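# Fold a long hose fully inside a wire tray

## Task

Get the entire hose into the wire tray, folding the extra length back on itself because the hose is longer than the tray. It is only done if no part pokes out through the tray's sides, beyond either end, or more than a few millimetres above the top wires. The robot fails if it falls over or finishes leaning.

## Robot and tools

ROBOT. TidyBot++: a mobile base (0.54 m long, 0.50 m wide, 0.38 m high) on four driven casters, carrying one seven-joint arm with a two-finger gripper. The shoulder sits 0.12 m ahead of the base centre and 0.68 m above the floor. Arm segments: upper arm 0.42 m, forearm 0.31 m, hand 0.31 m to the hand point. The arm starts folded with the hand pointing down, reaching up to 0.08 m past the base front. Cameras: base_camera (fixed on the base) and wrist_camera (looks along the hand).

FRAMES. Everything is in metres. Base frame: origin on the floor below the base centre, x ahead, y to the left, z up. The odometry frame is the base frame as it stood when the scene began. hand_pose is the point halfway between the finger pads; its own z axis runs out along the fingers, and the fingers open and close along its y axis.

TOOL move. One action per call, made of any mix of base, joints and target, plus optional speeds, cameras and blocking. Motions begin together.
- base: an object with translate_m (ahead +), strafe_m (left +), each -2 to 2 m, and rotate_rad (counter-clockwise from above +), -6.3 to 6.3. These are offsets relative to where the base is when the command starts, not positions.
- joints: an object of absolute targets by name, in radians: joint_1_rad (any angle; vertical axis, + is clockwise from above, opposite to heading), joint_2_rad (-2.249 to 2.249; shoulder, 0 is upright, + leans forward), joint_3_rad (any angle; upper-arm twist), joint_4_rad (-2.579 to 2.579; elbow, 0 straight, negative folds the forearm forward when joint_3 is 3.14), joint_5_rad (any; forearm twist), joint_6_rad (-2.099 to 2.099; wrist, negative tips the hand forward with joint_3 at 3.14 and joint_5 at 0), joint_7_rad (any; hand roll, + counter-clockwise from above when pointing down; at 1.57 the fingers part left-right). gripper_pos is 0 (open, about 85 mm gap) to 1 (closed); gap roughly 85 x (1 - gripper_pos) mm. Any-angle joints take the short way, so send under half a turn at a time.
- target: one list of 7 numbers, an absolute hand pose in the base frame: x, y, z in metres, then the quaternion qw, qx, qy, qz. With target, joints may hold only gripper_pos.
- speeds: caps for this action only: translate_m and strafe_m 0.05 to 0.5 m/s (put one value under just one key if both are used), rotate_rad 0.1 to 1.57 rad/s.
- cameras: list of base_camera, wrist_camera or all; [] for none.
- blocking: true (default) returns when everything rests; false returns in about 0.5 s while motion continues.
A move with no action just reports state and images. Unknown keys make a call invalid; out-of-range values get it refused.

OTHER TOOLS. wait(seconds 0 to 10, cameras) lets time pass and reports. stop(cameras) brakes all running motions. zoom_image(camera, region [x0, y0, x1, y1] in image pixels, top-left origin, at most 504 x 504) enlarges part of the newest image. finished_scene(scene) ends the current scene irreversibly; the hose must stay in place afterward.

RESULT LINES. move: done, or the worst status. base_status, joint_status, hand_status: done, moving, off_target (rested away from target, may still push), not_followed (withheld by the self-collision or reachability check), stopped, contact_stop, time_out, torque_fault, limit_stop_at_motor_heat. hand_pose is measured; hand_target is where the joint targets would put the hand. joint_positions in rad. motor_effort is percent of maximum per motor, peak of the last action in brackets. base_odometry gives x, y and heading (rad, left +) from wheel turns only, so slip looks like travel. base_tilt in degrees, forward and right positive. on_its_own lists uncommanded behaviour. pictures names the image order. Warnings: ARM HIT, joint command not followed, pose unreachable, MOTOR HOT, OVER-TEMPERATURE FAULT. A refused call, or an unplanned stop appearing, cancels the remaining move, wait and finished_scene calls of that reply.

PRACTICAL NOTES. Target moves usually land within about 3 cm; correct by adding (wanted minus measured hand_pose) to the last target's x, y, z. To hold still, resend hand_target, not hand_pose. For joint moves, resend last command plus (wanted minus read). The arm sags when loaded; never command a loaded joint to its read angle. A hand pointing down reaches at most about 0.94 m high near the base, lower farther out. Closed fingertips extend about 20 mm past the hand point, and hand_pose can be 1 to 2 cm wrong, so trust the cameras near the floor or tray. The base accelerates at up to 0.5 m/s2 and odometry drifts over many moves. The simulation keeps running while you think.

AVOID. The arm does not dodge obstacles and keeps pressing once blocked; a blocked base pushes until it times out. Driving or turning with the arm caught above about 0.6 m, sideways swings with the arm extended, or big reaches over nearby furniture can tip the robot; back away or retract to right it. Hard impacts can trigger a torque fault (joints 1-4 at 104.5 N m, 5-7 at 51.3 N m), freezing the arm for 10 s. Long holds, stretched poses or unreachable targets heat motors. Do not drop the hose, release it while it moves, slam, yank, twist hard or squeeze hard on parts still resting on something.

Each tool is called after ">>>" by a JSON object that holds its "name" and its "arguments".

## Session

>>> {"name": "move", "arguments": {}}

Scene clock: 0.00 s.
base_odometry: x=+0.000 y=+0.000 heading=+0.000
base_tilt: forward=-0.2 right=+0.2
base_status: not commanded
joint_positions: joint_1_rad=-0.047 joint_2_rad=-0.394 joint_3_rad=+3.113 joint_4_rad=-2.530 joint_5_rad=+0.043 joint_6_rad=-0.835 joint_7_rad=+1.553 gripper_pos=+0.000
joint_status: not commanded
motor_effort: joint_1_rad=-1 joint_2_rad=+0 joint_3_rad=+1 joint_4_rad=+14 joint_5_rad=+0 joint_6_rad=+1 joint_7_rad=-1
hand_pose: x=+0.2760 y=+0.0020 z=+0.5954 quat_wxyz=(+0.019, +0.995, +0.041, +0.086) (m; base frame)
hand_target: x=+0.2762 y=+0.0020 z=+0.5955 quat_wxyz=(+0.019, +0.995, +0.041, +0.086) (m; base frame)
hand_status: not commanded
pictures: base_camera, wrist_camera

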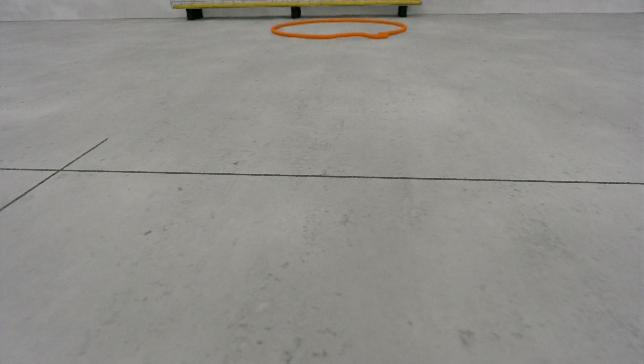

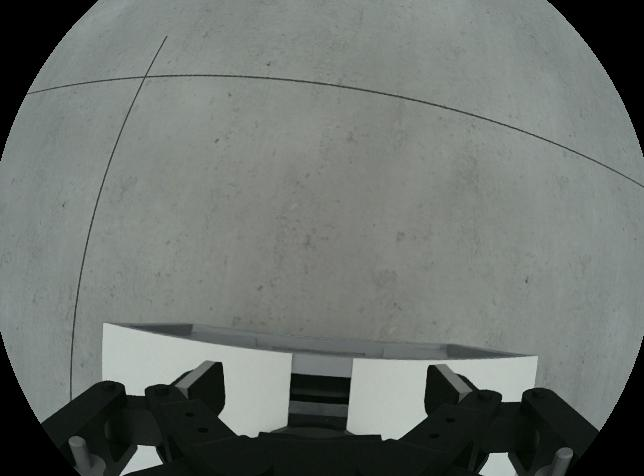

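>>> {"name": "zoom_image", "arguments": {"camera": "base_camera", "region": [150, 0, 450, 60]}}

>>> {"name": "move", "arguments": {"base": {"translate_m": 1.4}, "joints": {"joint_2_rad": -0.3, "joint_4_rad": -1.6, "joint_6_rad": -0.5}}}

Scaled by 1.680.

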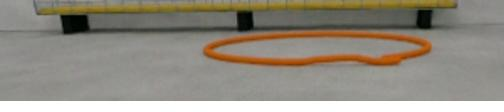

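Scene clock: 10.17 s.
move: done
base_odometry: x=+1.400 y=+0.000 heading=-0.001
base_tilt: forward=-0.2 right=+0.2
base_status: done
joint_positions: joint_1_rad=-0.047 joint_2_rad=-0.302 joint_3_rad=+3.113 joint_4_rad=-1.622 joint_5_rad=+0.043 joint_6_rad=-0.573 joint_7_rad=+1.553 gripper_pos=+0.000
joint_status: all done
motor_effort: joint_1_rad=-1(1) joint_2_rad=-10(13) joint_3_rad=+1(1) joint_4_rad=+20(21) joint_5_rad=+0(1) joint_6_rad=+8(9) joint_7_rad=+0(1)
hand_pose: x=+0.5922 y=+0.0328 z=+1.0631 quat_wxyz=(-0.003, +0.810, +0.033, +0.585) (m; base frame)
hand_target: x=+0.5992 y=+0.0344 z=+1.0971 quat_wxyz=(-0.005, +0.782, +0.033, +0.622) (m; base frame)
hand_status: not commanded
pictures: base_camera, wrist_camera
camera_calibration:
wrist_camera: T_world_to_cam=[[0.097918, -0.994259, 0.0431364, -0.0681106], [-0.296325, -0.0705069, -0.952481, 1.25071], [0.950055, 0.0804827, -0.301528, -0.111388], [0, 0, 0, 1]] pos_world=[0.483111, 0.0294291, 1.16063]

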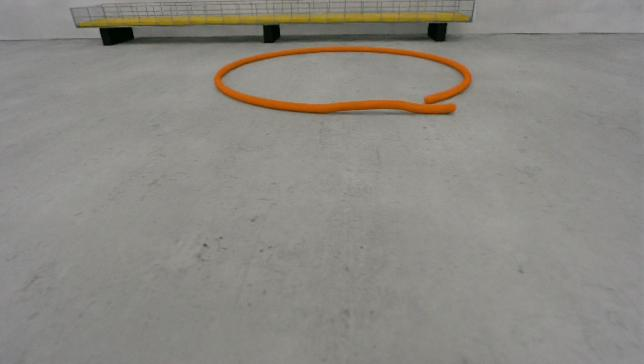

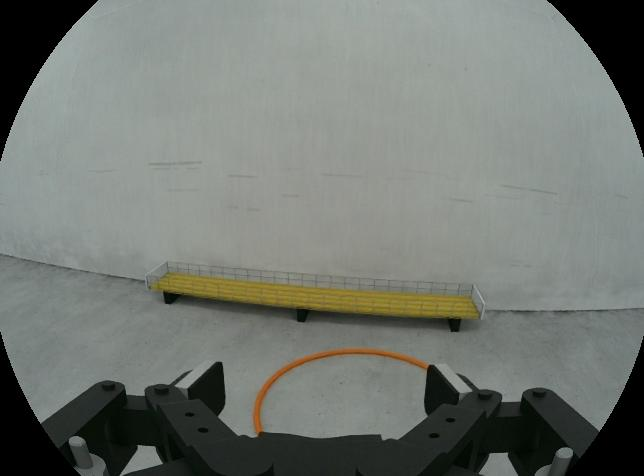

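>>> {"name": "move", "arguments": {"base": {"translate_m": 0.45}, "joints": {"joint_1_rad": 0, "joint_2_rad": 0.2, "joint_3_rad": 3.14, "joint_4_rad": -1.2, "joint_5_rad": 0, "joint_6_rad": -1.0, "joint_7_rad": 1.57}}}

>>> {"name": "zoom_image", "arguments": {"camera": "wrist_camera", "region": [70, 100, 570, 400]}}

Scene clock: 46.23 s.
move: done
base_odometry: x=+1.850 y=-0.001 heading=-0.001
base_tilt: forward=-0.1 right=+0.2
base_status: done
joint_positions: joint_1_rad=-0.012 joint_2_rad=+0.197 joint_3_rad=+3.126 joint_4_rad=-1.223 joint_5_rad=+0.043 joint_6_rad=-0.919 joint_7_rad=+1.553 gripper_pos=+0.000
joint_status: all done
motor_effort: joint_1_rad=+0(2) joint_2_rad=-29(35) joint_3_rad=+1(2) joint_4_rad=+20(21) joint_5_rad=+0(1) joint_6_rad=+6(10) joint_7_rad=-1(2)
hand_pose: x=+0.7360 y=+0.0069 z=+0.9255 quat_wxyz=(+0.011, +0.920, +0.009, +0.391) (m; base frame)
hand_target: x=+0.7226 y=+0.0022 z=+0.9181 quat_wxyz=(-0.001, +0.932, +0.000, +0.362) (m; base frame)
hand_status: not commanded
pictures: base_camera, wrist_camera
camera_calibration:
wrist_camera: T_world_to_cam=[[0.0486195, -0.99865, 0.0183062, -0.0427039], [-0.681519, -0.0465673, -0.730317, 1.23813], [0.730184, 0.0230316, -0.682863, 0.227742], [0, 0, 0, 1]] pos_world=[0.679589, 0.00976461, 1.06052]

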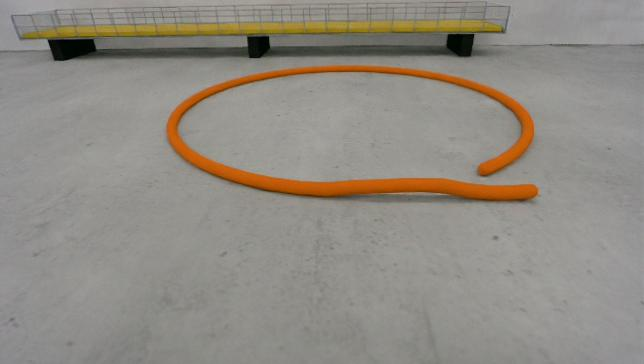

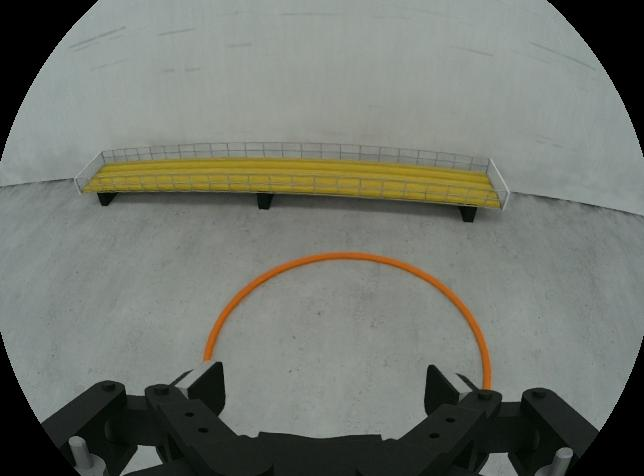

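Scaled by 1.008.

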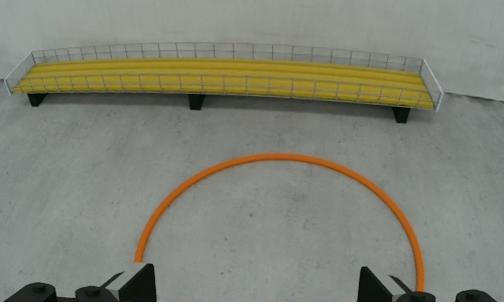

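>>> {"name": "move", "arguments": {"base": {"translate_m": 0.12, "strafe_m": -0.31}, "joints": {"joint_1_rad": 0, "joint_2_rad": 1.061, "joint_3_rad": 3.14, "joint_4_rad": -1.6, "joint_5_rad": 0, "joint_6_rad": -0.481, "joint_7_rad": 3.14}}}

Scene clock: 130.20 s.
move: done
base_odometry: x=+1.970 y=-0.311 heading=+0.000
base_tilt: forward=-0.1 right=+0.2
base_status: done
joint_positions: joint_1_rad=+0.004 joint_2_rad=+1.046 joint_3_rad=+3.136 joint_4_rad=-1.583 joint_5_rad=+0.043 joint_6_rad=-0.560 joint_7_rad=+3.086 gripper_pos=+0.000
joint_status: all done
motor_effort: joint_1_rad=-1(5) joint_2_rad=-42(46) joint_3_rad=-1(3) joint_4_rad=+7(19) joint_5_rad=-1(2) joint_6_rad=+0(7) joint_7_rad=-1(2)
hand_pose: x=+0.6229 y=-0.0043 z=+0.3081 quat_wxyz=(-0.010, +0.714, +0.700, -0.023) (m; base frame)
hand_target: x=+0.6315 y=+0.0023 z=+0.2971 quat_wxyz=(-0.001, +0.707, +0.707, +0.000) (m; base frame)
hand_status: not commanded
pictures: base_camera, wrist_camera
camera_calibration:
wrist_camera: T_world_to_cam=[[0.996698, 0.00113962, -0.0811878, -0.592691], [0.00120809, -0.999999, 0.000794149, 0.0549903], [-0.0811868, -0.000889609, -0.996699, 0.490964], [0, 0, 0, 1]] pos_world=[0.630527, 0.0561025, 0.44118]

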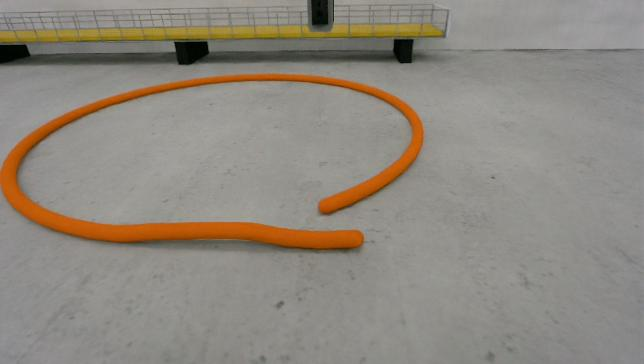

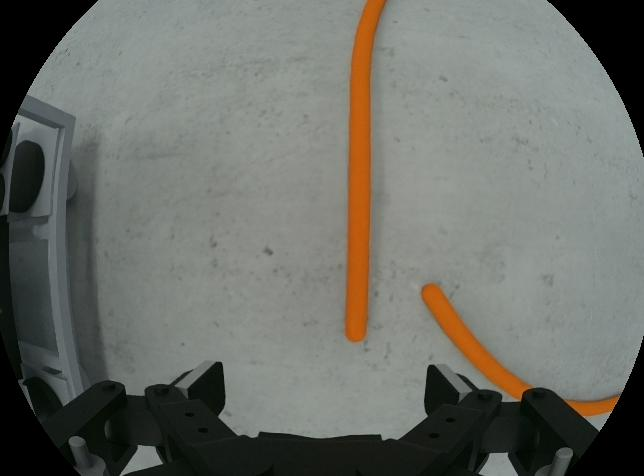

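>>> {"name": "move", "arguments": {"joints": {"joint_1_rad": 0, "joint_2_rad": 1.475, "joint_3_rad": 3.14, "joint_4_rad": -1.337, "joint_5_rad": 0, "joint_6_rad": -0.28, "joint_7_rad": 3.14}}}

Scene clock: 146.70 s.
move: done
base_odometry: x=+1.970 y=-0.311 heading=+0.000
base_tilt: forward=-0.2 right=+0.2
base_status: not commanded
joint_positions: joint_1_rad=+0.004 joint_2_rad=+1.459 joint_3_rad=+3.136 joint_4_rad=-1.360 joint_5_rad=+0.043 joint_6_rad=-0.360 joint_7_rad=+3.088 gripper_pos=+0.000
joint_status: all done
motor_effort: joint_1_rad=+0(2) joint_2_rad=-44(48) joint_3_rad=-1(2) joint_4_rad=+4(7) joint_5_rad=+0(1) joint_6_rad=+0(1) joint_7_rad=-1(2)
hand_pose: x=+0.6252 y=-0.0017 z=+0.1196 quat_wxyz=(-0.010, +0.713, +0.701, -0.016) (m; base frame)
hand_target: x=+0.6550 y=+0.0023 z=+0.1137 quat_wxyz=(+0.017, +0.707, +0.706, +0.018) (m; base frame)
hand_status: not commanded
pictures: base_camera, wrist_camera
camera_calibration:
wrist_camera: T_world_to_cam=[[0.997407, 0.00512349, -0.071789, -0.61187], [0.00457144, -0.999959, -0.00785202, 0.0566848], [-0.0718263, 0.00750347, -0.997389, 0.29748], [0, 0, 0, 1]] pos_world=[0.631391, 0.0575852, 0.253223]

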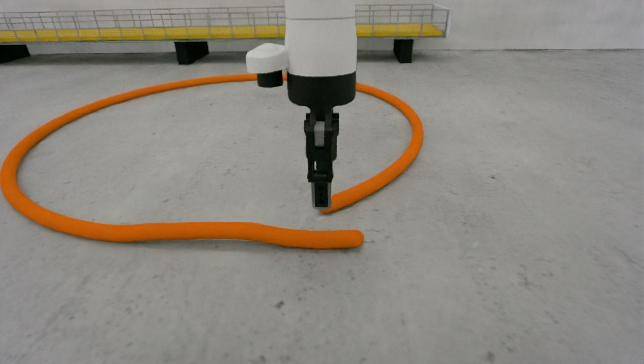

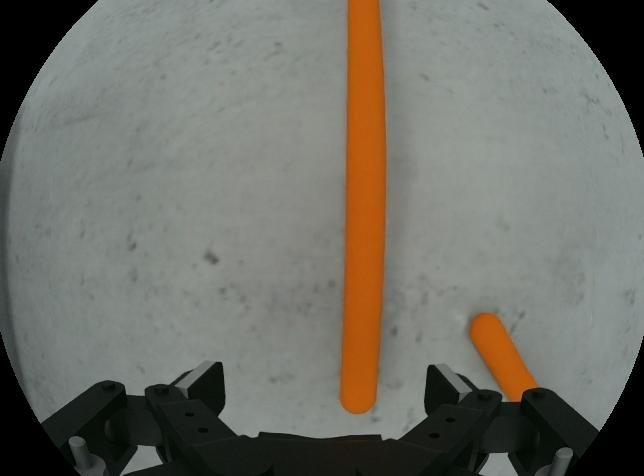

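>>> {"name": "move", "arguments": {"joints": {"joint_1_rad": 0, "joint_2_rad": 1.69, "joint_3_rad": 3.14, "joint_4_rad": -1.11, "joint_5_rad": 0, "joint_6_rad": -0.27, "joint_7_rad": 3.14}}}

Scene clock: 154.70 s.
move: done
base_odometry: x=+1.970 y=-0.311 heading=+0.000
base_tilt: forward=-0.1 right=+0.1
base_status: not commanded
joint_positions: joint_1_rad=+0.004 joint_2_rad=+1.677 joint_3_rad=+3.136 joint_4_rad=-1.132 joint_5_rad=+0.043 joint_6_rad=-0.346 joint_7_rad=+3.088 gripper_pos=+0.000
joint_status: all done
motor_effort: joint_1_rad=+0(2) joint_2_rad=-44(47) joint_3_rad=-1(2) joint_4_rad=+5(6) joint_5_rad=+0(1) joint_6_rad=+0(1) joint_7_rad=-1(1)
hand_pose: x=+0.6356 y=-0.0017 z=+0.0287 quat_wxyz=(-0.002, +0.713, +0.701, -0.008) (m; base frame)
hand_target: x=+0.6644 y=+0.0023 z=+0.0251 quat_wxyz=(+0.025, +0.707, +0.706, +0.026) (m; base frame)
hand_status: not commanded
pictures: base_camera, wrist_camera
camera_calibration:
wrist_camera: T_world_to_cam=[[0.998807, 0.00407829, -0.0486594, -0.63026], [0.00368222, -0.999959, -0.00822658, 0.056512], [-0.048691, 0.00803759, -0.998782, 0.192946], [0, 0, 0, 1]] pos_world=[0.638695, 0.0575293, 0.162508]

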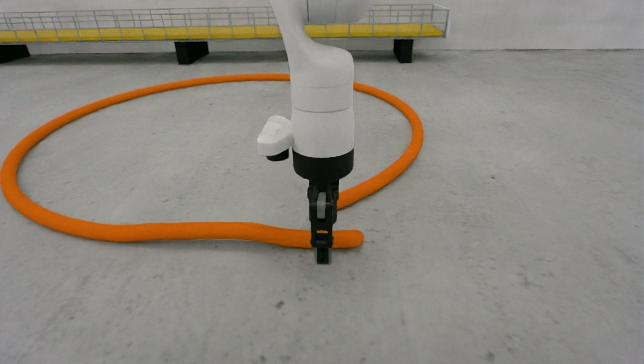

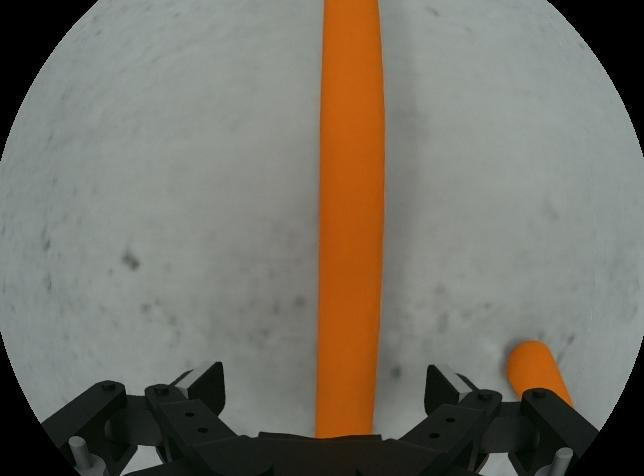

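>>> {"name": "move", "arguments": {"joints": {"gripper_pos": 0.75}}}

Scene clock: 159.20 s.
move: done
base_odometry: x=+1.970 y=-0.311 heading=+0.000
base_tilt: forward=-0.1 right=+0.1
base_status: not commanded
joint_positions: joint_1_rad=+0.004 joint_2_rad=+1.677 joint_3_rad=+3.136 joint_4_rad=-1.131 joint_5_rad=+0.043 joint_6_rad=-0.345 joint_7_rad=+3.088 gripper_pos=+0.741
joint_status: all done
motor_effort: joint_1_rad=-1(1) joint_2_rad=-42(44) joint_3_rad=-1(1) joint_4_rad=+5(6) joint_5_rad=+0(1) joint_6_rad=+1(1) joint_7_rad=-1(1)
hand_pose: x=+0.6371 y=-0.0017 z=+0.0290 quat_wxyz=(-0.001, +0.713, +0.701, -0.007) (m; base frame)
hand_target: x=+0.6644 y=+0.0023 z=+0.0251 quat_wxyz=(+0.025, +0.707, +0.706, +0.026) (m; base frame)
hand_status: not commanded
pictures: base_camera, wrist_camera
camera_calibration:
wrist_camera: T_world_to_cam=[[0.99896, 0.0040844, -0.04541, -0.631996], [0.00371301, -0.999959, -0.00825997, 0.0565012], [-0.0454419, 0.00808277, -0.998934, 0.191275], [0, 0, 0, 1]] pos_world=[0.63982, 0.0575342, 0.162839]

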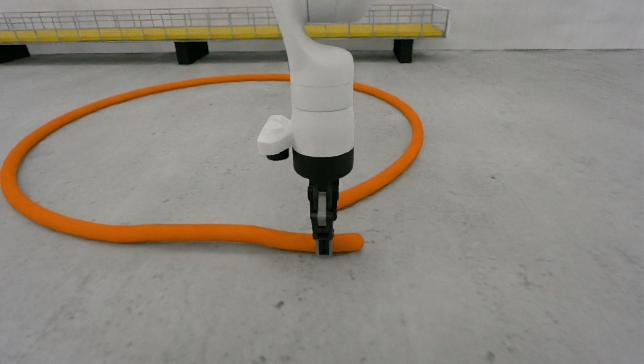

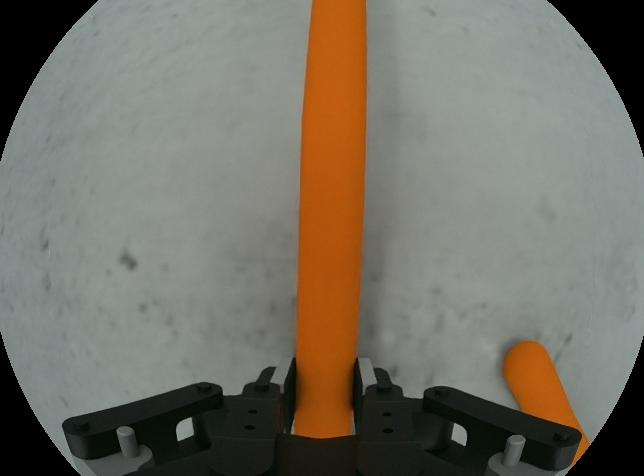

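>>> {"name": "move", "arguments": {"joints": {"gripper_pos": 0.85}, "cameras": []}}

Scene clock: 162.17 s.
move: off_target
base_odometry: x=+1.970 y=-0.311 heading=+0.000
base_tilt: forward=-0.1 right=+0.2
base_status: not commanded
joint_positions: joint_1_rad=+0.004 joint_2_rad=+1.676 joint_3_rad=+3.136 joint_4_rad=-1.130 joint_5_rad=+0.043 joint_6_rad=-0.342 joint_7_rad=+3.088 gripper_pos=+0.766
joint_status: gripper_pos off_target (ended at +0.766, target +0.850)
motor_effort: joint_1_rad=-1(1) joint_2_rad=-44(45) joint_3_rad=-1(1) joint_4_rad=+6(8) joint_5_rad=-1(1) joint_6_rad=+1(4) joint_7_rad=+0(1)
hand_pose: x=+0.6391 y=-0.0017 z=+0.0295 quat_wxyz=(+0.001, +0.713, +0.701, -0.005) (m; base frame)
hand_target: x=+0.6644 y=+0.0023 z=+0.0251 quat_wxyz=(+0.025, +0.707, +0.706, +0.026) (m; base frame)
hand_status: not commanded
pictures: none
No camera images: "cameras" was empty.

>>> {"name": "move", "arguments": {"joints": {"joint_1_rad": 0, "joint_2_rad": 0.885, "joint_3_rad": 3.14, "joint_4_rad": -1.89, "joint_5_rad": 0, "joint_6_rad": -0.34, "joint_7_rad": 3.14, "gripper_pos": 0.9}}}

>>> {"name": "move", "arguments": {"base": {"translate_m": -0.15, "strafe_m": 0.9}, "joints": {"joint_7_rad": 1.57}, "speeds": {"strafe_m": 0.25}}}

Scene clock: 178.80 s.
move: off_target
base_odometry: x=+1.970 y=-0.311 heading=+0.000
base_tilt: forward=-0.2 right=+0.2
base_status: not commanded
joint_positions: joint_1_rad=+0.004 joint_2_rad=+0.887 joint_3_rad=+3.136 joint_4_rad=-1.869 joint_5_rad=+0.043 joint_6_rad=-0.342 joint_7_rad=+3.088 gripper_pos=+0.766
joint_status: gripper_pos off_target (ended at +0.766, target +0.900); the others done
motor_effort: joint_1_rad=-1(2) joint_2_rad=-38(49) joint_3_rad=-1(2) joint_4_rad=+5(7) joint_5_rad=+0(2) joint_6_rad=+0(2) joint_7_rad=+0(1)
hand_pose: x=+0.5769 y=-0.0017 z=+0.3453 quat_wxyz=(+0.019, +0.712, +0.702, +0.012) (m; base frame)
hand_target: x=+0.5656 y=+0.0022 z=+0.3436 quat_wxyz=(+0.009, +0.707, +0.707, +0.010) (m; base frame)
hand_status: not commanded
pictures: base_camera, wrist_camera
camera_calibration:
wrist_camera: T_world_to_cam=[[0.999927, 0.00831252, 0.00877798, -0.576672], [0.00837123, -0.999943, -0.00667325, 0.056114], [0.00872201, 0.00674624, -0.999939, 0.473525], [0, 0, 0, 1]] pos_world=[0.57203, 0.0577098, 0.478933]

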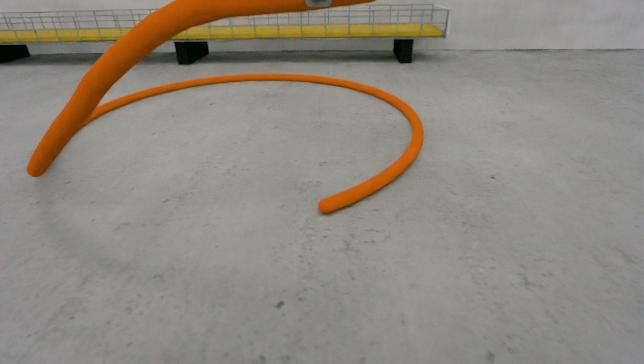

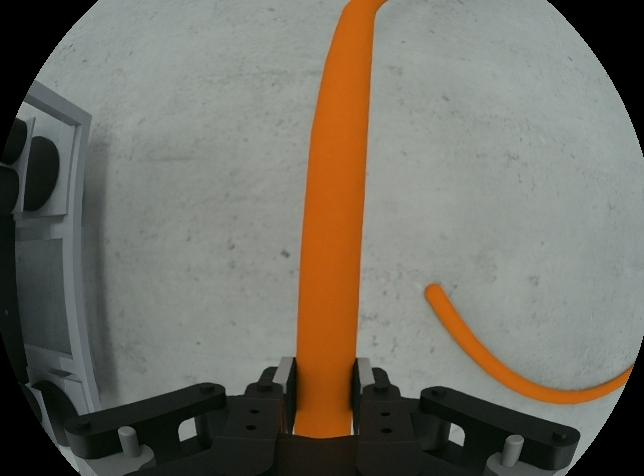

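Scene clock: 183.30 s.
move: done
base_odometry: x=+1.821 y=+0.590 heading=+0.000
base_tilt: forward=-0.2 right=+0.1
base_status: done
joint_positions: joint_1_rad=-0.003 joint_2_rad=+0.886 joint_3_rad=+3.138 joint_4_rad=-1.880 joint_5_rad=+0.043 joint_6_rad=-0.342 joint_7_rad=+1.624 gripper_pos=+0.766
joint_status: all done
motor_effort: joint_1_rad=-1(4) joint_2_rad=-39(40) joint_3_rad=+0(3) joint_4_rad=+6(9) joint_5_rad=+0(2) joint_6_rad=+1(3) joint_7_rad=-1(3)
hand_pose: x=+0.5707 y=+0.0001 z=+0.3443 quat_wxyz=(+0.007, +0.999, +0.049, +0.017) (m; base frame)
hand_target: x=+0.5656 y=+0.0022 z=+0.3436 quat_wxyz=(-0.001, +1.000, +0.000, +0.013) (m; base frame)
hand_status: not commanded
pictures: base_camera, wrist_camera
camera_calibration:
wrist_camera: T_world_to_cam=[[0.120655, -0.992511, -0.0190771, -0.0590721], [-0.991605, -0.1196, -0.0491484, 0.643126], [0.0464987, 0.0248469, -0.998609, 0.450585], [0, 0, 0, 1]] pos_world=[0.623903, 0.00709249, 0.48044]

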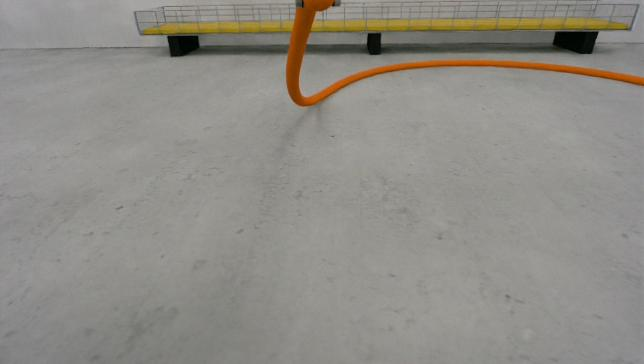

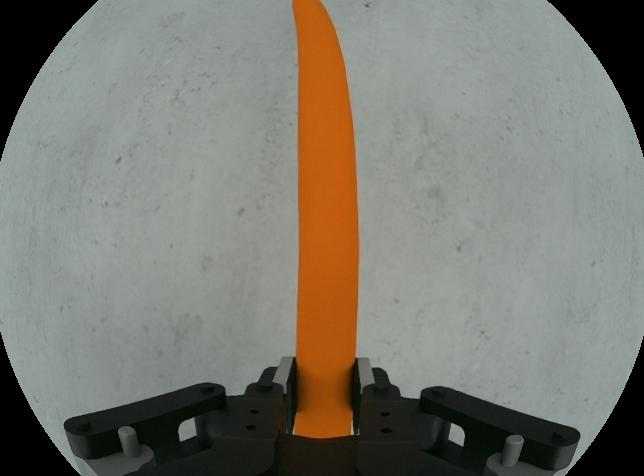

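>>> {"name": "move", "arguments": {"base": {"translate_m": 1.4, "strafe_m": 0.72, "rotate_rad": -0.05}, "joints": {"joint_7_rad": 0.0, "gripper_pos": 0.95}, "speeds": {"translate_m": 0.3}}}

Scene clock: 200.00 s.
move: off_target
base_odometry: x=+3.221 y=+1.309 heading=-0.050
base_tilt: forward=-0.2 right=+0.2
base_status: done
joint_positions: joint_1_rad=+0.000 joint_2_rad=+0.886 joint_3_rad=+3.141 joint_4_rad=-1.891 joint_5_rad=+0.043 joint_6_rad=-0.342 joint_7_rad=+0.054 gripper_pos=+0.766
joint_status: gripper_pos off_target (ended at +0.766, target +0.950); the others done
motor_effort: joint_1_rad=-1(4) joint_2_rad=-38(41) joint_3_rad=+0(2) joint_4_rad=+5(9) joint_5_rad=+0(1) joint_6_rad=+0(4) joint_7_rad=-2(3)
hand_pose: x=+0.5641 y=-0.0024 z=+0.3431 quat_wxyz=(-0.003, +0.740, -0.672, +0.013) (m; base frame)
hand_target: x=+0.5656 y=+0.0022 z=+0.3436 quat_wxyz=(-0.010, +0.707, -0.707, +0.009) (m; base frame)
hand_status: not commanded
pictures: base_camera, wrist_camera
camera_calibration:
wrist_camera: T_world_to_cam=[[-0.991463, -0.117743, -0.0560137, 0.581341], [-0.116016, 0.992694, -0.0331609, 0.139486], [0.0595089, -0.0263794, -0.997879, 0.442076], [0, 0, 0, 1]] pos_world=[0.566253, -0.0583559, 0.478327]

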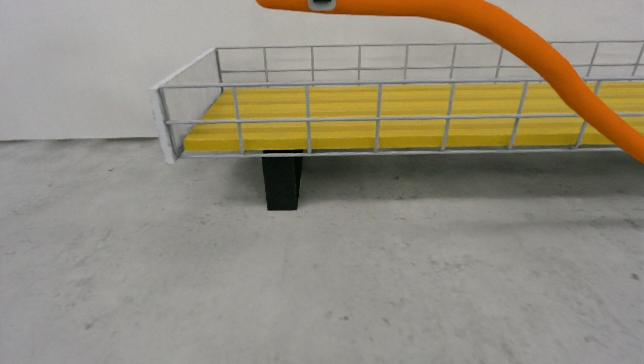

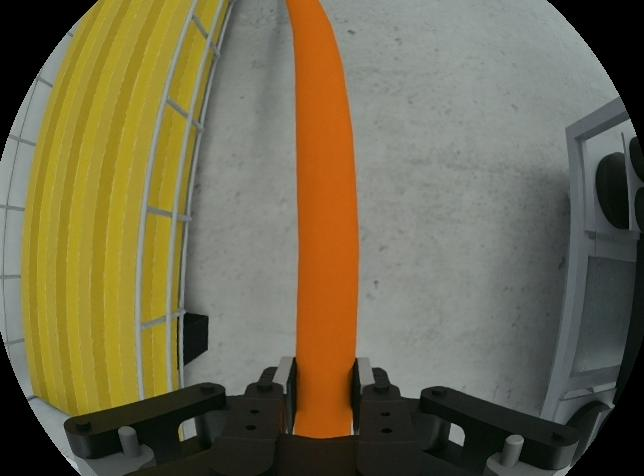

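>>> {"name": "move", "arguments": {"base": {"translate_m": 0.30, "strafe_m": 0.14}, "joints": {"joint_7_rad": -0.054}, "speeds": {"translate_m": 0.2}}}

>>> {"name": "move", "arguments": {"joints": {"joint_1_rad": 0, "joint_2_rad": 1.35, "joint_3_rad": 3.14, "joint_4_rad": -1.36, "joint_5_rad": 0, "joint_6_rad": -0.384, "joint_7_rad": -0.054, "gripper_pos": 0.95}}}

Scene clock: 226.23 s.
move: done
base_odometry: x=+3.528 y=+1.434 heading=-0.050
base_tilt: forward=-0.1 right=+0.2
base_status: done
joint_positions: joint_1_rad=+0.003 joint_2_rad=+0.886 joint_3_rad=+3.141 joint_4_rad=-1.894 joint_5_rad=+0.043 joint_6_rad=-0.342 joint_7_rad=-0.014 gripper_pos=+0.766
joint_status: all done
motor_effort: joint_1_rad=-2(4) joint_2_rad=-39(41) joint_3_rad=-2(3) joint_4_rad=+9(10) joint_5_rad=+1(2) joint_6_rad=+3(4) joint_7_rad=+1(2)
hand_pose: x=+0.5623 y=-0.0041 z=+0.3428 quat_wxyz=(-0.002, +0.715, -0.699, +0.012) (m; base frame)
hand_target: x=+0.5656 y=+0.0022 z=+0.3436 quat_wxyz=(-0.010, +0.688, -0.726, +0.009) (m; base frame)
hand_status: not commanded
pictures: base_camera, wrist_camera
camera_calibration:
wrist_camera: T_world_to_cam=[[-0.997475, -0.0458323, -0.0542554, 0.582486], [-0.0441653, 0.998526, -0.0315366, 0.100034], [0.0556209, -0.0290608, -0.998029, 0.444027], [0, 0, 0, 1]] pos_world=[0.560736, -0.0602859, 0.477909]

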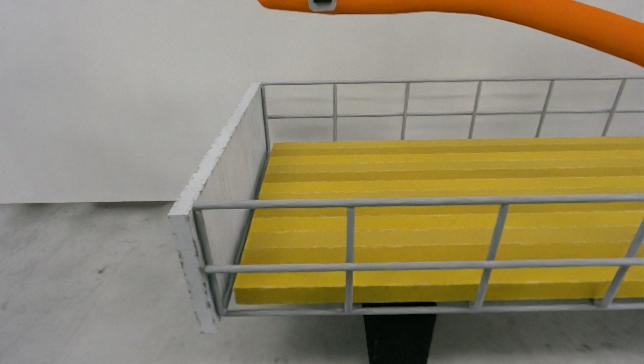

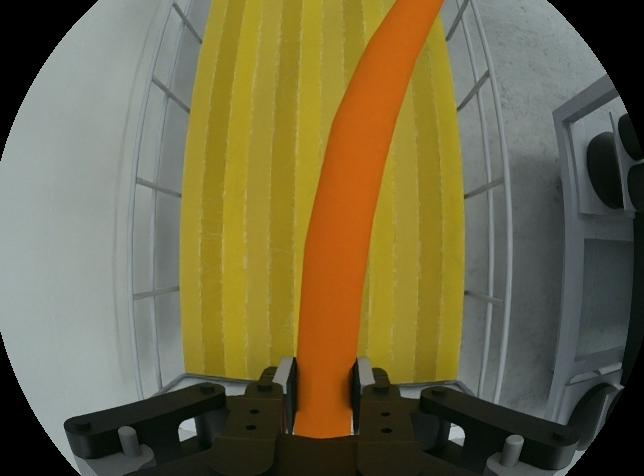

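Scene clock: 227.97 s.
move: off_target
base_odometry: x=+3.528 y=+1.434 heading=-0.050
base_tilt: forward=-0.1 right=+0.2
base_status: not commanded
joint_positions: joint_1_rad=+0.005 joint_2_rad=+1.340 joint_3_rad=+3.141 joint_4_rad=-1.399 joint_5_rad=+0.043 joint_6_rad=-0.342 joint_7_rad=-0.016 gripper_pos=+0.766
joint_status: joint_4_rad off_target (ended at -1.399, target -1.360); gripper_pos off_target (ended at +0.766, target +0.950); the others done
motor_effort: joint_1_rad=-2(4) joint_2_rad=-46(49) joint_3_rad=-2(5) joint_4_rad=+9(10) joint_5_rad=+0(2) joint_6_rad=+3(5) joint_7_rad=+1(3)
hand_pose: x=+0.6703 y=-0.0054 z=+0.1778 quat_wxyz=(-0.016, +0.714, -0.700, +0.026) (m; base frame)
hand_target: x=+0.6759 y=+0.0023 z=+0.1775 quat_wxyz=(-0.018, +0.688, -0.726, +0.016) (m; base frame)
hand_status: not commanded
pictures: base_camera, wrist_camera
camera_calibration:
wrist_camera: T_world_to_cam=[[-0.994639, -0.0426313, -0.0942161, 0.686406], [-0.0396141, 0.998648, -0.0336666, 0.0982411], [0.0955239, -0.0297538, -0.994982, 0.246069], [0, 0, 0, 1]] pos_world=[0.663112, -0.0615244, 0.312812]

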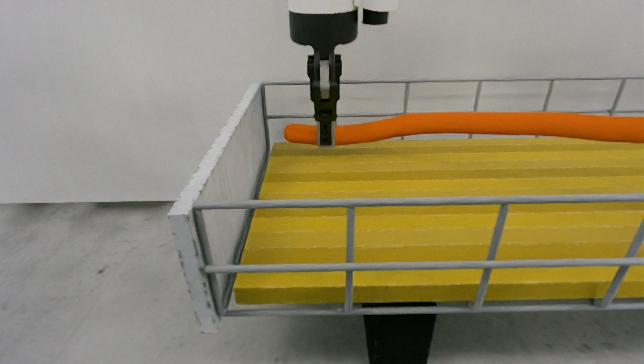

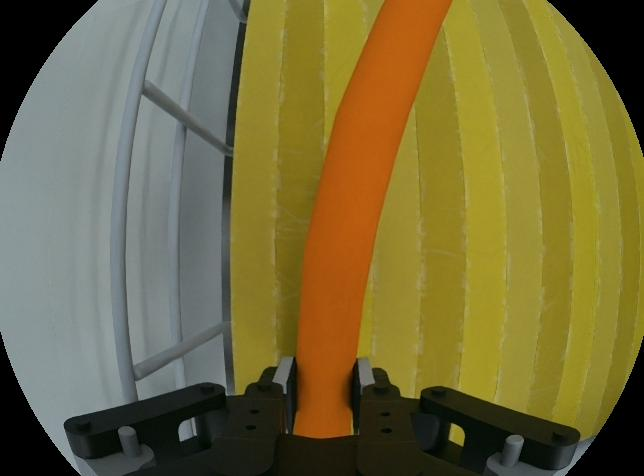

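>>> {"name": "move", "arguments": {"joints": {"joint_2_rad": 1.43, "joint_4_rad": -1.275}}}

Scene clock: 234.17 s.
move: off_target
base_odometry: x=+3.527 y=+1.434 heading=-0.050
base_tilt: forward=-0.2 right=+0.1
base_status: not commanded
joint_positions: joint_1_rad=+0.004 joint_2_rad=+1.385 joint_3_rad=+3.141 joint_4_rad=-1.341 joint_5_rad=+0.043 joint_6_rad=-0.362 joint_7_rad=-0.016 gripper_pos=+0.770
joint_status: joint_2_rad off_target (ended at +1.385, target +1.430); joint_4_rad off_target (ended at -1.341, target -1.275)
motor_effort: joint_1_rad=-1(3) joint_2_rad=-42(48) joint_3_rad=+0(3) joint_4_rad=+13(16) joint_5_rad=+0(1) joint_6_rad=+7(10) joint_7_rad=+0(1)
hand_pose: x=+0.6758 y=-0.0051 z=+0.1609 quat_wxyz=(-0.013, +0.714, -0.700, +0.024) (m; base frame)
hand_target: x=+0.6849 y=+0.0023 z=+0.1451 quat_wxyz=(-0.020, +0.688, -0.726, +0.018) (m; base frame)
hand_status: not commanded
pictures: base_camera, wrist_camera
camera_calibration:
wrist_camera: T_world_to_cam=[[-0.995264, -0.0429525, -0.0872024, 0.689595], [-0.040133, 0.998621, -0.0338333, 0.0979673], [0.0885354, -0.0301734, -0.995616, 0.233536], [0, 0, 0, 1]] pos_world=[0.669585, -0.0611658, 0.295961]

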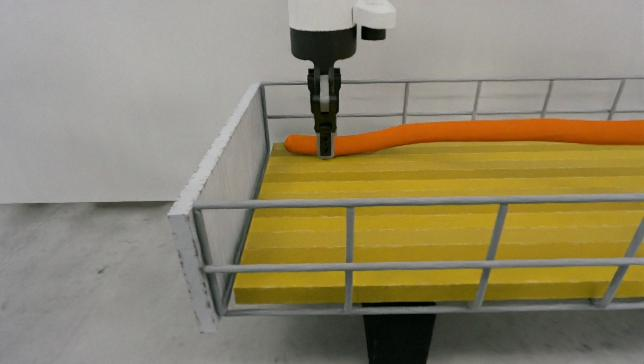

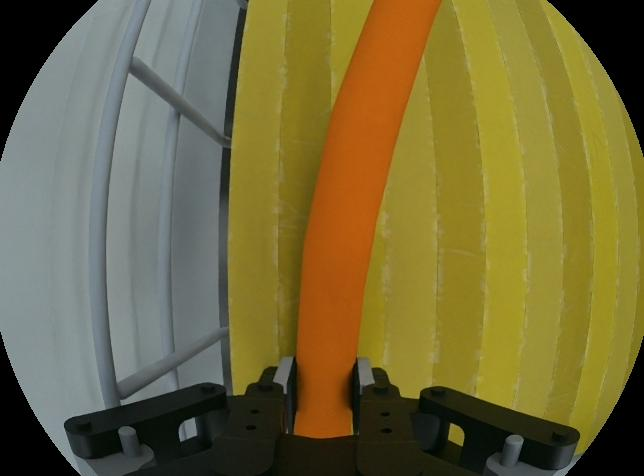

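>>> {"name": "move", "arguments": {"joints": {"joint_2_rad": 1.38, "joint_4_rad": -1.34, "gripper_pos": 0.45}, "cameras": []}}

>>> {"name": "move", "arguments": {"joints": {"joint_2_rad": 0.8, "joint_4_rad": -1.75, "joint_6_rad": -0.45, "gripper_pos": 0.2}}}

>>> {"name": "move", "arguments": {"base": {"strafe_m": -0.6, "translate_m": -0.15}}}

Scene clock: 241.47 s.
move: done
base_odometry: x=+3.527 y=+1.434 heading=-0.050
base_tilt: forward=-0.2 right=+0.1
base_status: not commanded
joint_positions: joint_1_rad=+0.004 joint_2_rad=+1.387 joint_3_rad=+3.141 joint_4_rad=-1.351 joint_5_rad=+0.043 joint_6_rad=-0.362 joint_7_rad=-0.016 gripper_pos=+0.450
joint_status: all done
motor_effort: joint_1_rad=+0(1) joint_2_rad=-49(52) joint_3_rad=+0(1) joint_4_rad=+10(16) joint_5_rad=+0(1) joint_6_rad=+4(8) joint_7_rad=-1(1)
hand_pose: x=+0.6691 y=-0.0050 z=+0.1587 quat_wxyz=(-0.009, +0.714, -0.700, +0.020) (m; base frame)
hand_target: x=+0.6725 y=+0.0023 z=+0.1637 quat_wxyz=(-0.014, +0.688, -0.726, +0.012) (m; base frame)
hand_status: not commanded
pictures: none
No camera images: "cameras" was empty.

Scene clock: 243.27 s.
move: done
base_odometry: x=+3.527 y=+1.434 heading=-0.050
base_tilt: forward=-0.2 right=+0.2
base_status: not commanded
joint_positions: joint_1_rad=+0.004 joint_2_rad=+0.795 joint_3_rad=+3.141 joint_4_rad=-1.730 joint_5_rad=+0.043 joint_6_rad=-0.374 joint_7_rad=-0.016 gripper_pos=+0.200
joint_status: all done
motor_effort: joint_1_rad=+0(1) joint_2_rad=-40(54) joint_3_rad=+0(1) joint_4_rad=+10(12) joint_5_rad=+0(1) joint_6_rad=+2(5) joint_7_rad=-1(1)
hand_pose: x=+0.6760 y=-0.0052 z=+0.4178 quat_wxyz=(-0.079, +0.709, -0.695, +0.092) (m; base frame)
hand_target: x=+0.6401 y=+0.0022 z=+0.4058 quat_wxyz=(-0.052, +0.686, -0.724, +0.048) (m; base frame)
hand_status: not commanded
pictures: base_camera, wrist_camera
camera_calibration:
wrist_camera: T_world_to_cam=[[-0.961074, -0.0433044, -0.272877, 0.7666], [-0.0330426, 0.998567, -0.0420921, 0.105406], [0.274309, -0.0314371, -0.961128, 0.349269], [0, 0, 0, 1]] pos_world=[0.644434, -0.0610775, 0.549316]

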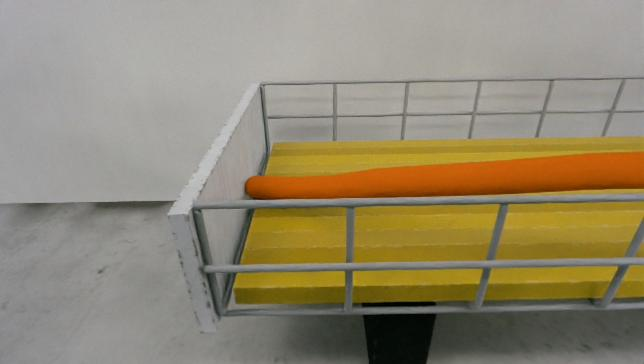

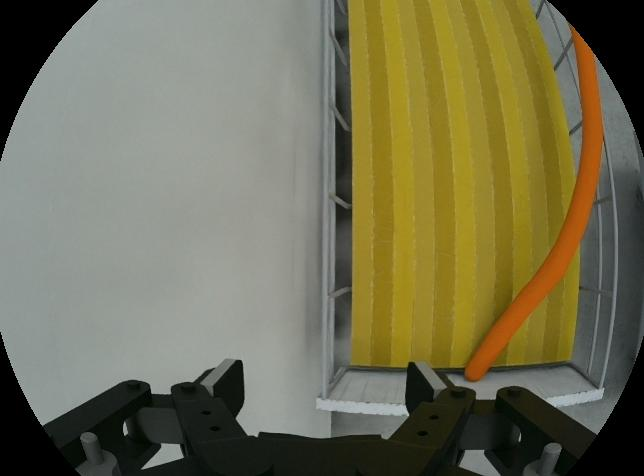

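Scene clock: 245.80 s.
move: done
base_odometry: x=+3.348 y=+0.842 heading=-0.050
base_tilt: forward=-0.1 right=+0.2
base_status: done
joint_positions: joint_1_rad=+0.002 joint_2_rad=+0.793 joint_3_rad=+3.141 joint_4_rad=-1.731 joint_5_rad=+0.043 joint_6_rad=-0.375 joint_7_rad=-0.016 gripper_pos=+0.200
joint_status: not commanded
motor_effort: joint_1_rad=-1(3) joint_2_rad=-39(40) joint_3_rad=+0(2) joint_4_rad=+10(11) joint_5_rad=+0(1) joint_6_rad=+2(2) joint_7_rad=-1(1)
hand_pose: x=+0.6757 y=-0.0042 z=+0.4184 quat_wxyz=(-0.079, +0.709, -0.695, +0.092) (m; base frame)
hand_target: x=+0.6401 y=+0.0022 z=+0.4058 quat_wxyz=(-0.052, +0.686, -0.724, +0.048) (m; base frame)
hand_status: not commanded
pictures: base_camera, wrist_camera
camera_calibration:
wrist_camera: T_world_to_cam=[[-0.960951, -0.044797, -0.273068, 0.766506], [-0.034617, 0.998518, -0.0419874, 0.105527], [0.274544, -0.030895, -0.961078, 0.349827], [0, 0, 0, 1]] pos_world=[0.644185, -0.0602257, 0.54995]

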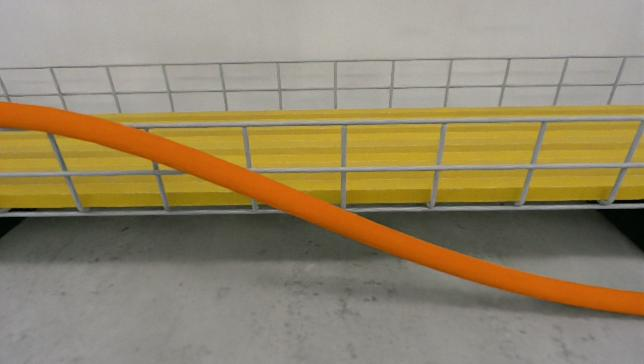

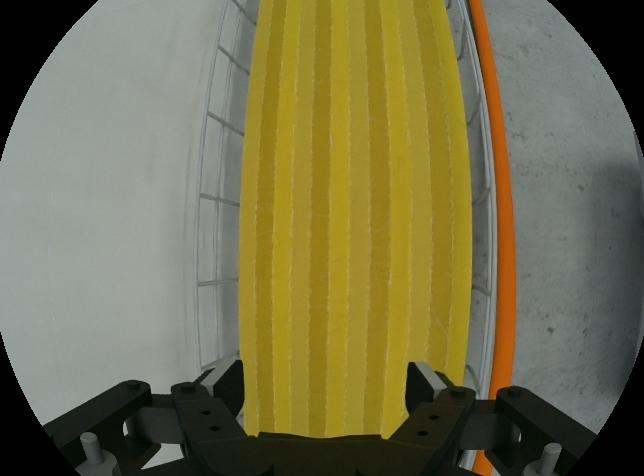

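>>> {"name": "move", "arguments": {"base": {"strafe_m": 0.3}, "joints": {"joint_2_rad": 0.965, "joint_4_rad": -1.73, "joint_6_rad": -0.52, "gripper_pos": 0.2}}}

Scene clock: 271.63 s.
move: done
base_odometry: x=+3.363 y=+1.142 heading=-0.049
base_tilt: forward=-0.2 right=+0.1
base_status: done
joint_positions: joint_1_rad=-0.005 joint_2_rad=+0.953 joint_3_rad=+3.140 joint_4_rad=-1.731 joint_5_rad=+0.043 joint_6_rad=-0.441 joint_7_rad=-0.016 gripper_pos=+0.200
joint_status: all done
motor_effort: joint_1_rad=+0(4) joint_2_rad=-40(44) joint_3_rad=+0(2) joint_4_rad=+7(10) joint_5_rad=-1(1) joint_6_rad=+0(2) joint_7_rad=+0(1)
hand_pose: x=+0.6061 y=-0.0009 z=+0.3325 quat_wxyz=(+0.000, +0.717, -0.697, +0.012) (m; base frame)
hand_target: x=+0.5778 y=+0.0022 z=+0.3274 quat_wxyz=(+0.026, +0.688, -0.725, -0.026) (m; base frame)
hand_status: not commanded
pictures: base_camera, wrist_camera
camera_calibration:
wrist_camera: T_world_to_cam=[[-0.997385, -0.0513781, -0.0508344, 0.624566], [-0.0496528, 0.998166, -0.0346392, 0.102872], [0.0525209, -0.0320245, -0.998106, 0.433278], [0, 0, 0, 1]] pos_world=[0.605284, -0.0567186, 0.46777]

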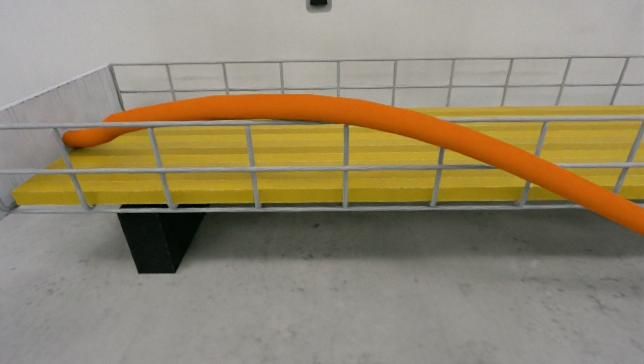

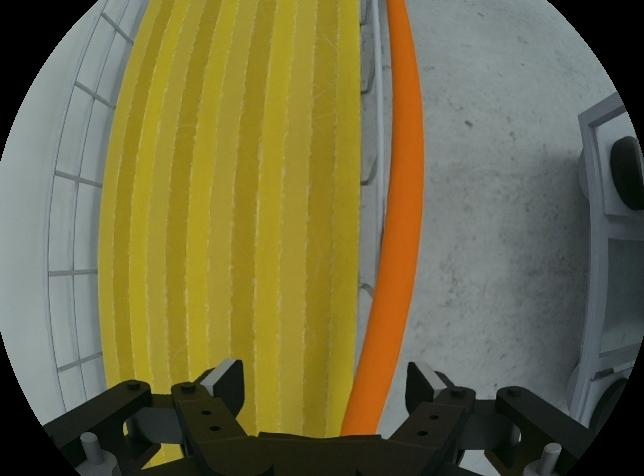

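>>> {"name": "move", "arguments": {"joints": {"joint_2_rad": 1.18, "joint_4_rad": -1.68, "joint_6_rad": -0.2}}}

Scene clock: 286.87 s.
move: done
base_odometry: x=+3.363 y=+1.142 heading=-0.049
base_tilt: forward=-0.1 right=+0.1
base_status: not commanded
joint_positions: joint_1_rad=-0.005 joint_2_rad=+1.167 joint_3_rad=+3.140 joint_4_rad=-1.702 joint_5_rad=+0.043 joint_6_rad=-0.277 joint_7_rad=-0.016 gripper_pos=+0.200
joint_status: all done
motor_effort: joint_1_rad=-1(1) joint_2_rad=-40(44) joint_3_rad=-1(1) joint_4_rad=+4(7) joint_5_rad=+0(1) joint_6_rad=+0(1) joint_7_rad=+0(1)
hand_pose: x=+0.5889 y=+0.0011 z=+0.2330 quat_wxyz=(+0.005, +0.718, -0.696, +0.002) (m; base frame)
hand_target: x=+0.6208 y=+0.0023 z=+0.2299 quat_wxyz=(-0.030, +0.687, -0.725, +0.028) (m; base frame)
hand_status: not commanded
pictures: base_camera, wrist_camera
camera_calibration:
wrist_camera: T_world_to_cam=[[-0.998143, -0.0533276, -0.0294251, 0.597908], [-0.0525405, 0.998256, -0.0269014, 0.096453], [0.0308084, -0.0253054, -0.999205, 0.347978], [0, 0, 0, 1]] pos_world=[0.591145, -0.0555941, 0.36789]

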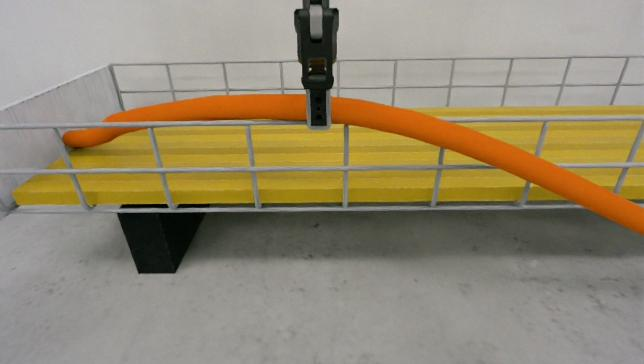

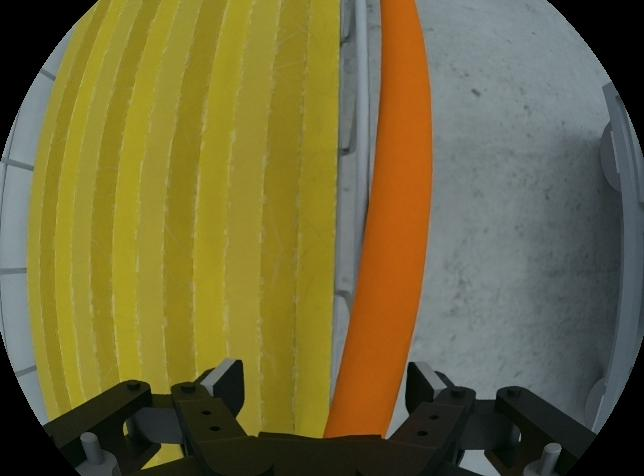

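>>> {"name": "move", "arguments": {"joints": {"gripper_pos": 0.9}}}

Scene clock: 290.90 s.
move: off_target
base_odometry: x=+3.363 y=+1.142 heading=-0.049
base_tilt: forward=-0.1 right=+0.1
base_status: not commanded
joint_positions: joint_1_rad=-0.005 joint_2_rad=+1.166 joint_3_rad=+3.140 joint_4_rad=-1.733 joint_5_rad=+0.039 joint_6_rad=-0.279 joint_7_rad=-0.019 gripper_pos=+0.741
joint_status: gripper_pos off_target (ended at +0.741, target +0.900)
motor_effort: joint_1_rad=+0(1) joint_2_rad=-39(43) joint_3_rad=+1(2) joint_4_rad=+12(18) joint_5_rad=+1(2) joint_6_rad=+9(14) joint_7_rad=+1(1)
hand_pose: x=+0.5702 y=+0.0013 z=+0.2314 quat_wxyz=(+0.016, +0.716, -0.698, -0.010) (m; base frame)
hand_target: x=+0.6208 y=+0.0023 z=+0.2299 quat_wxyz=(-0.030, +0.687, -0.725, +0.028) (m; base frame)
hand_status: not commanded
pictures: base_camera, wrist_camera
camera_calibration:
wrist_camera: T_world_to_cam=[[-0.998913, -0.046581, 0.00151575, 0.572416], [-0.0466042, 0.998611, -0.0245646, 0.0913053], [-0.000369398, -0.0246086, -0.999697, 0.364887], [0, 0, 0, 1]] pos_world=[0.576184, -0.0555355, 0.366152]

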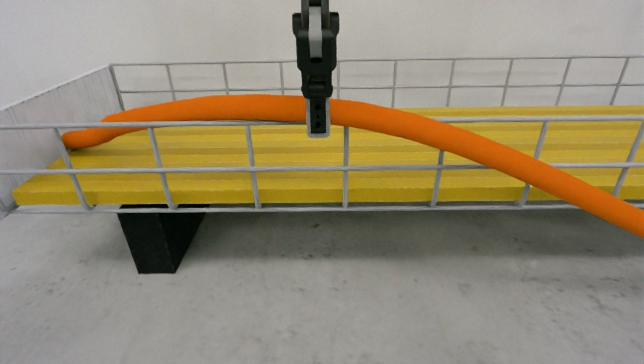

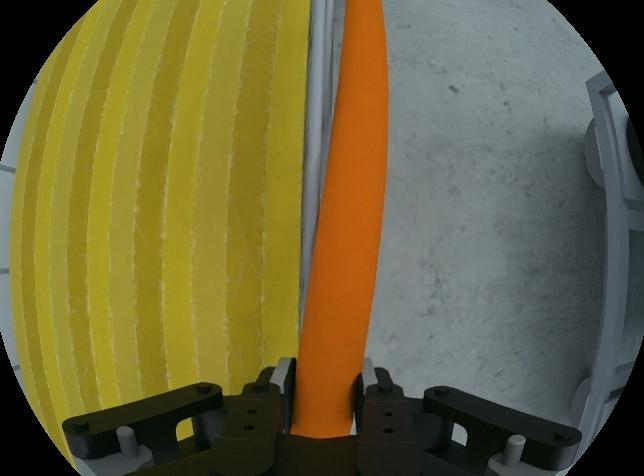

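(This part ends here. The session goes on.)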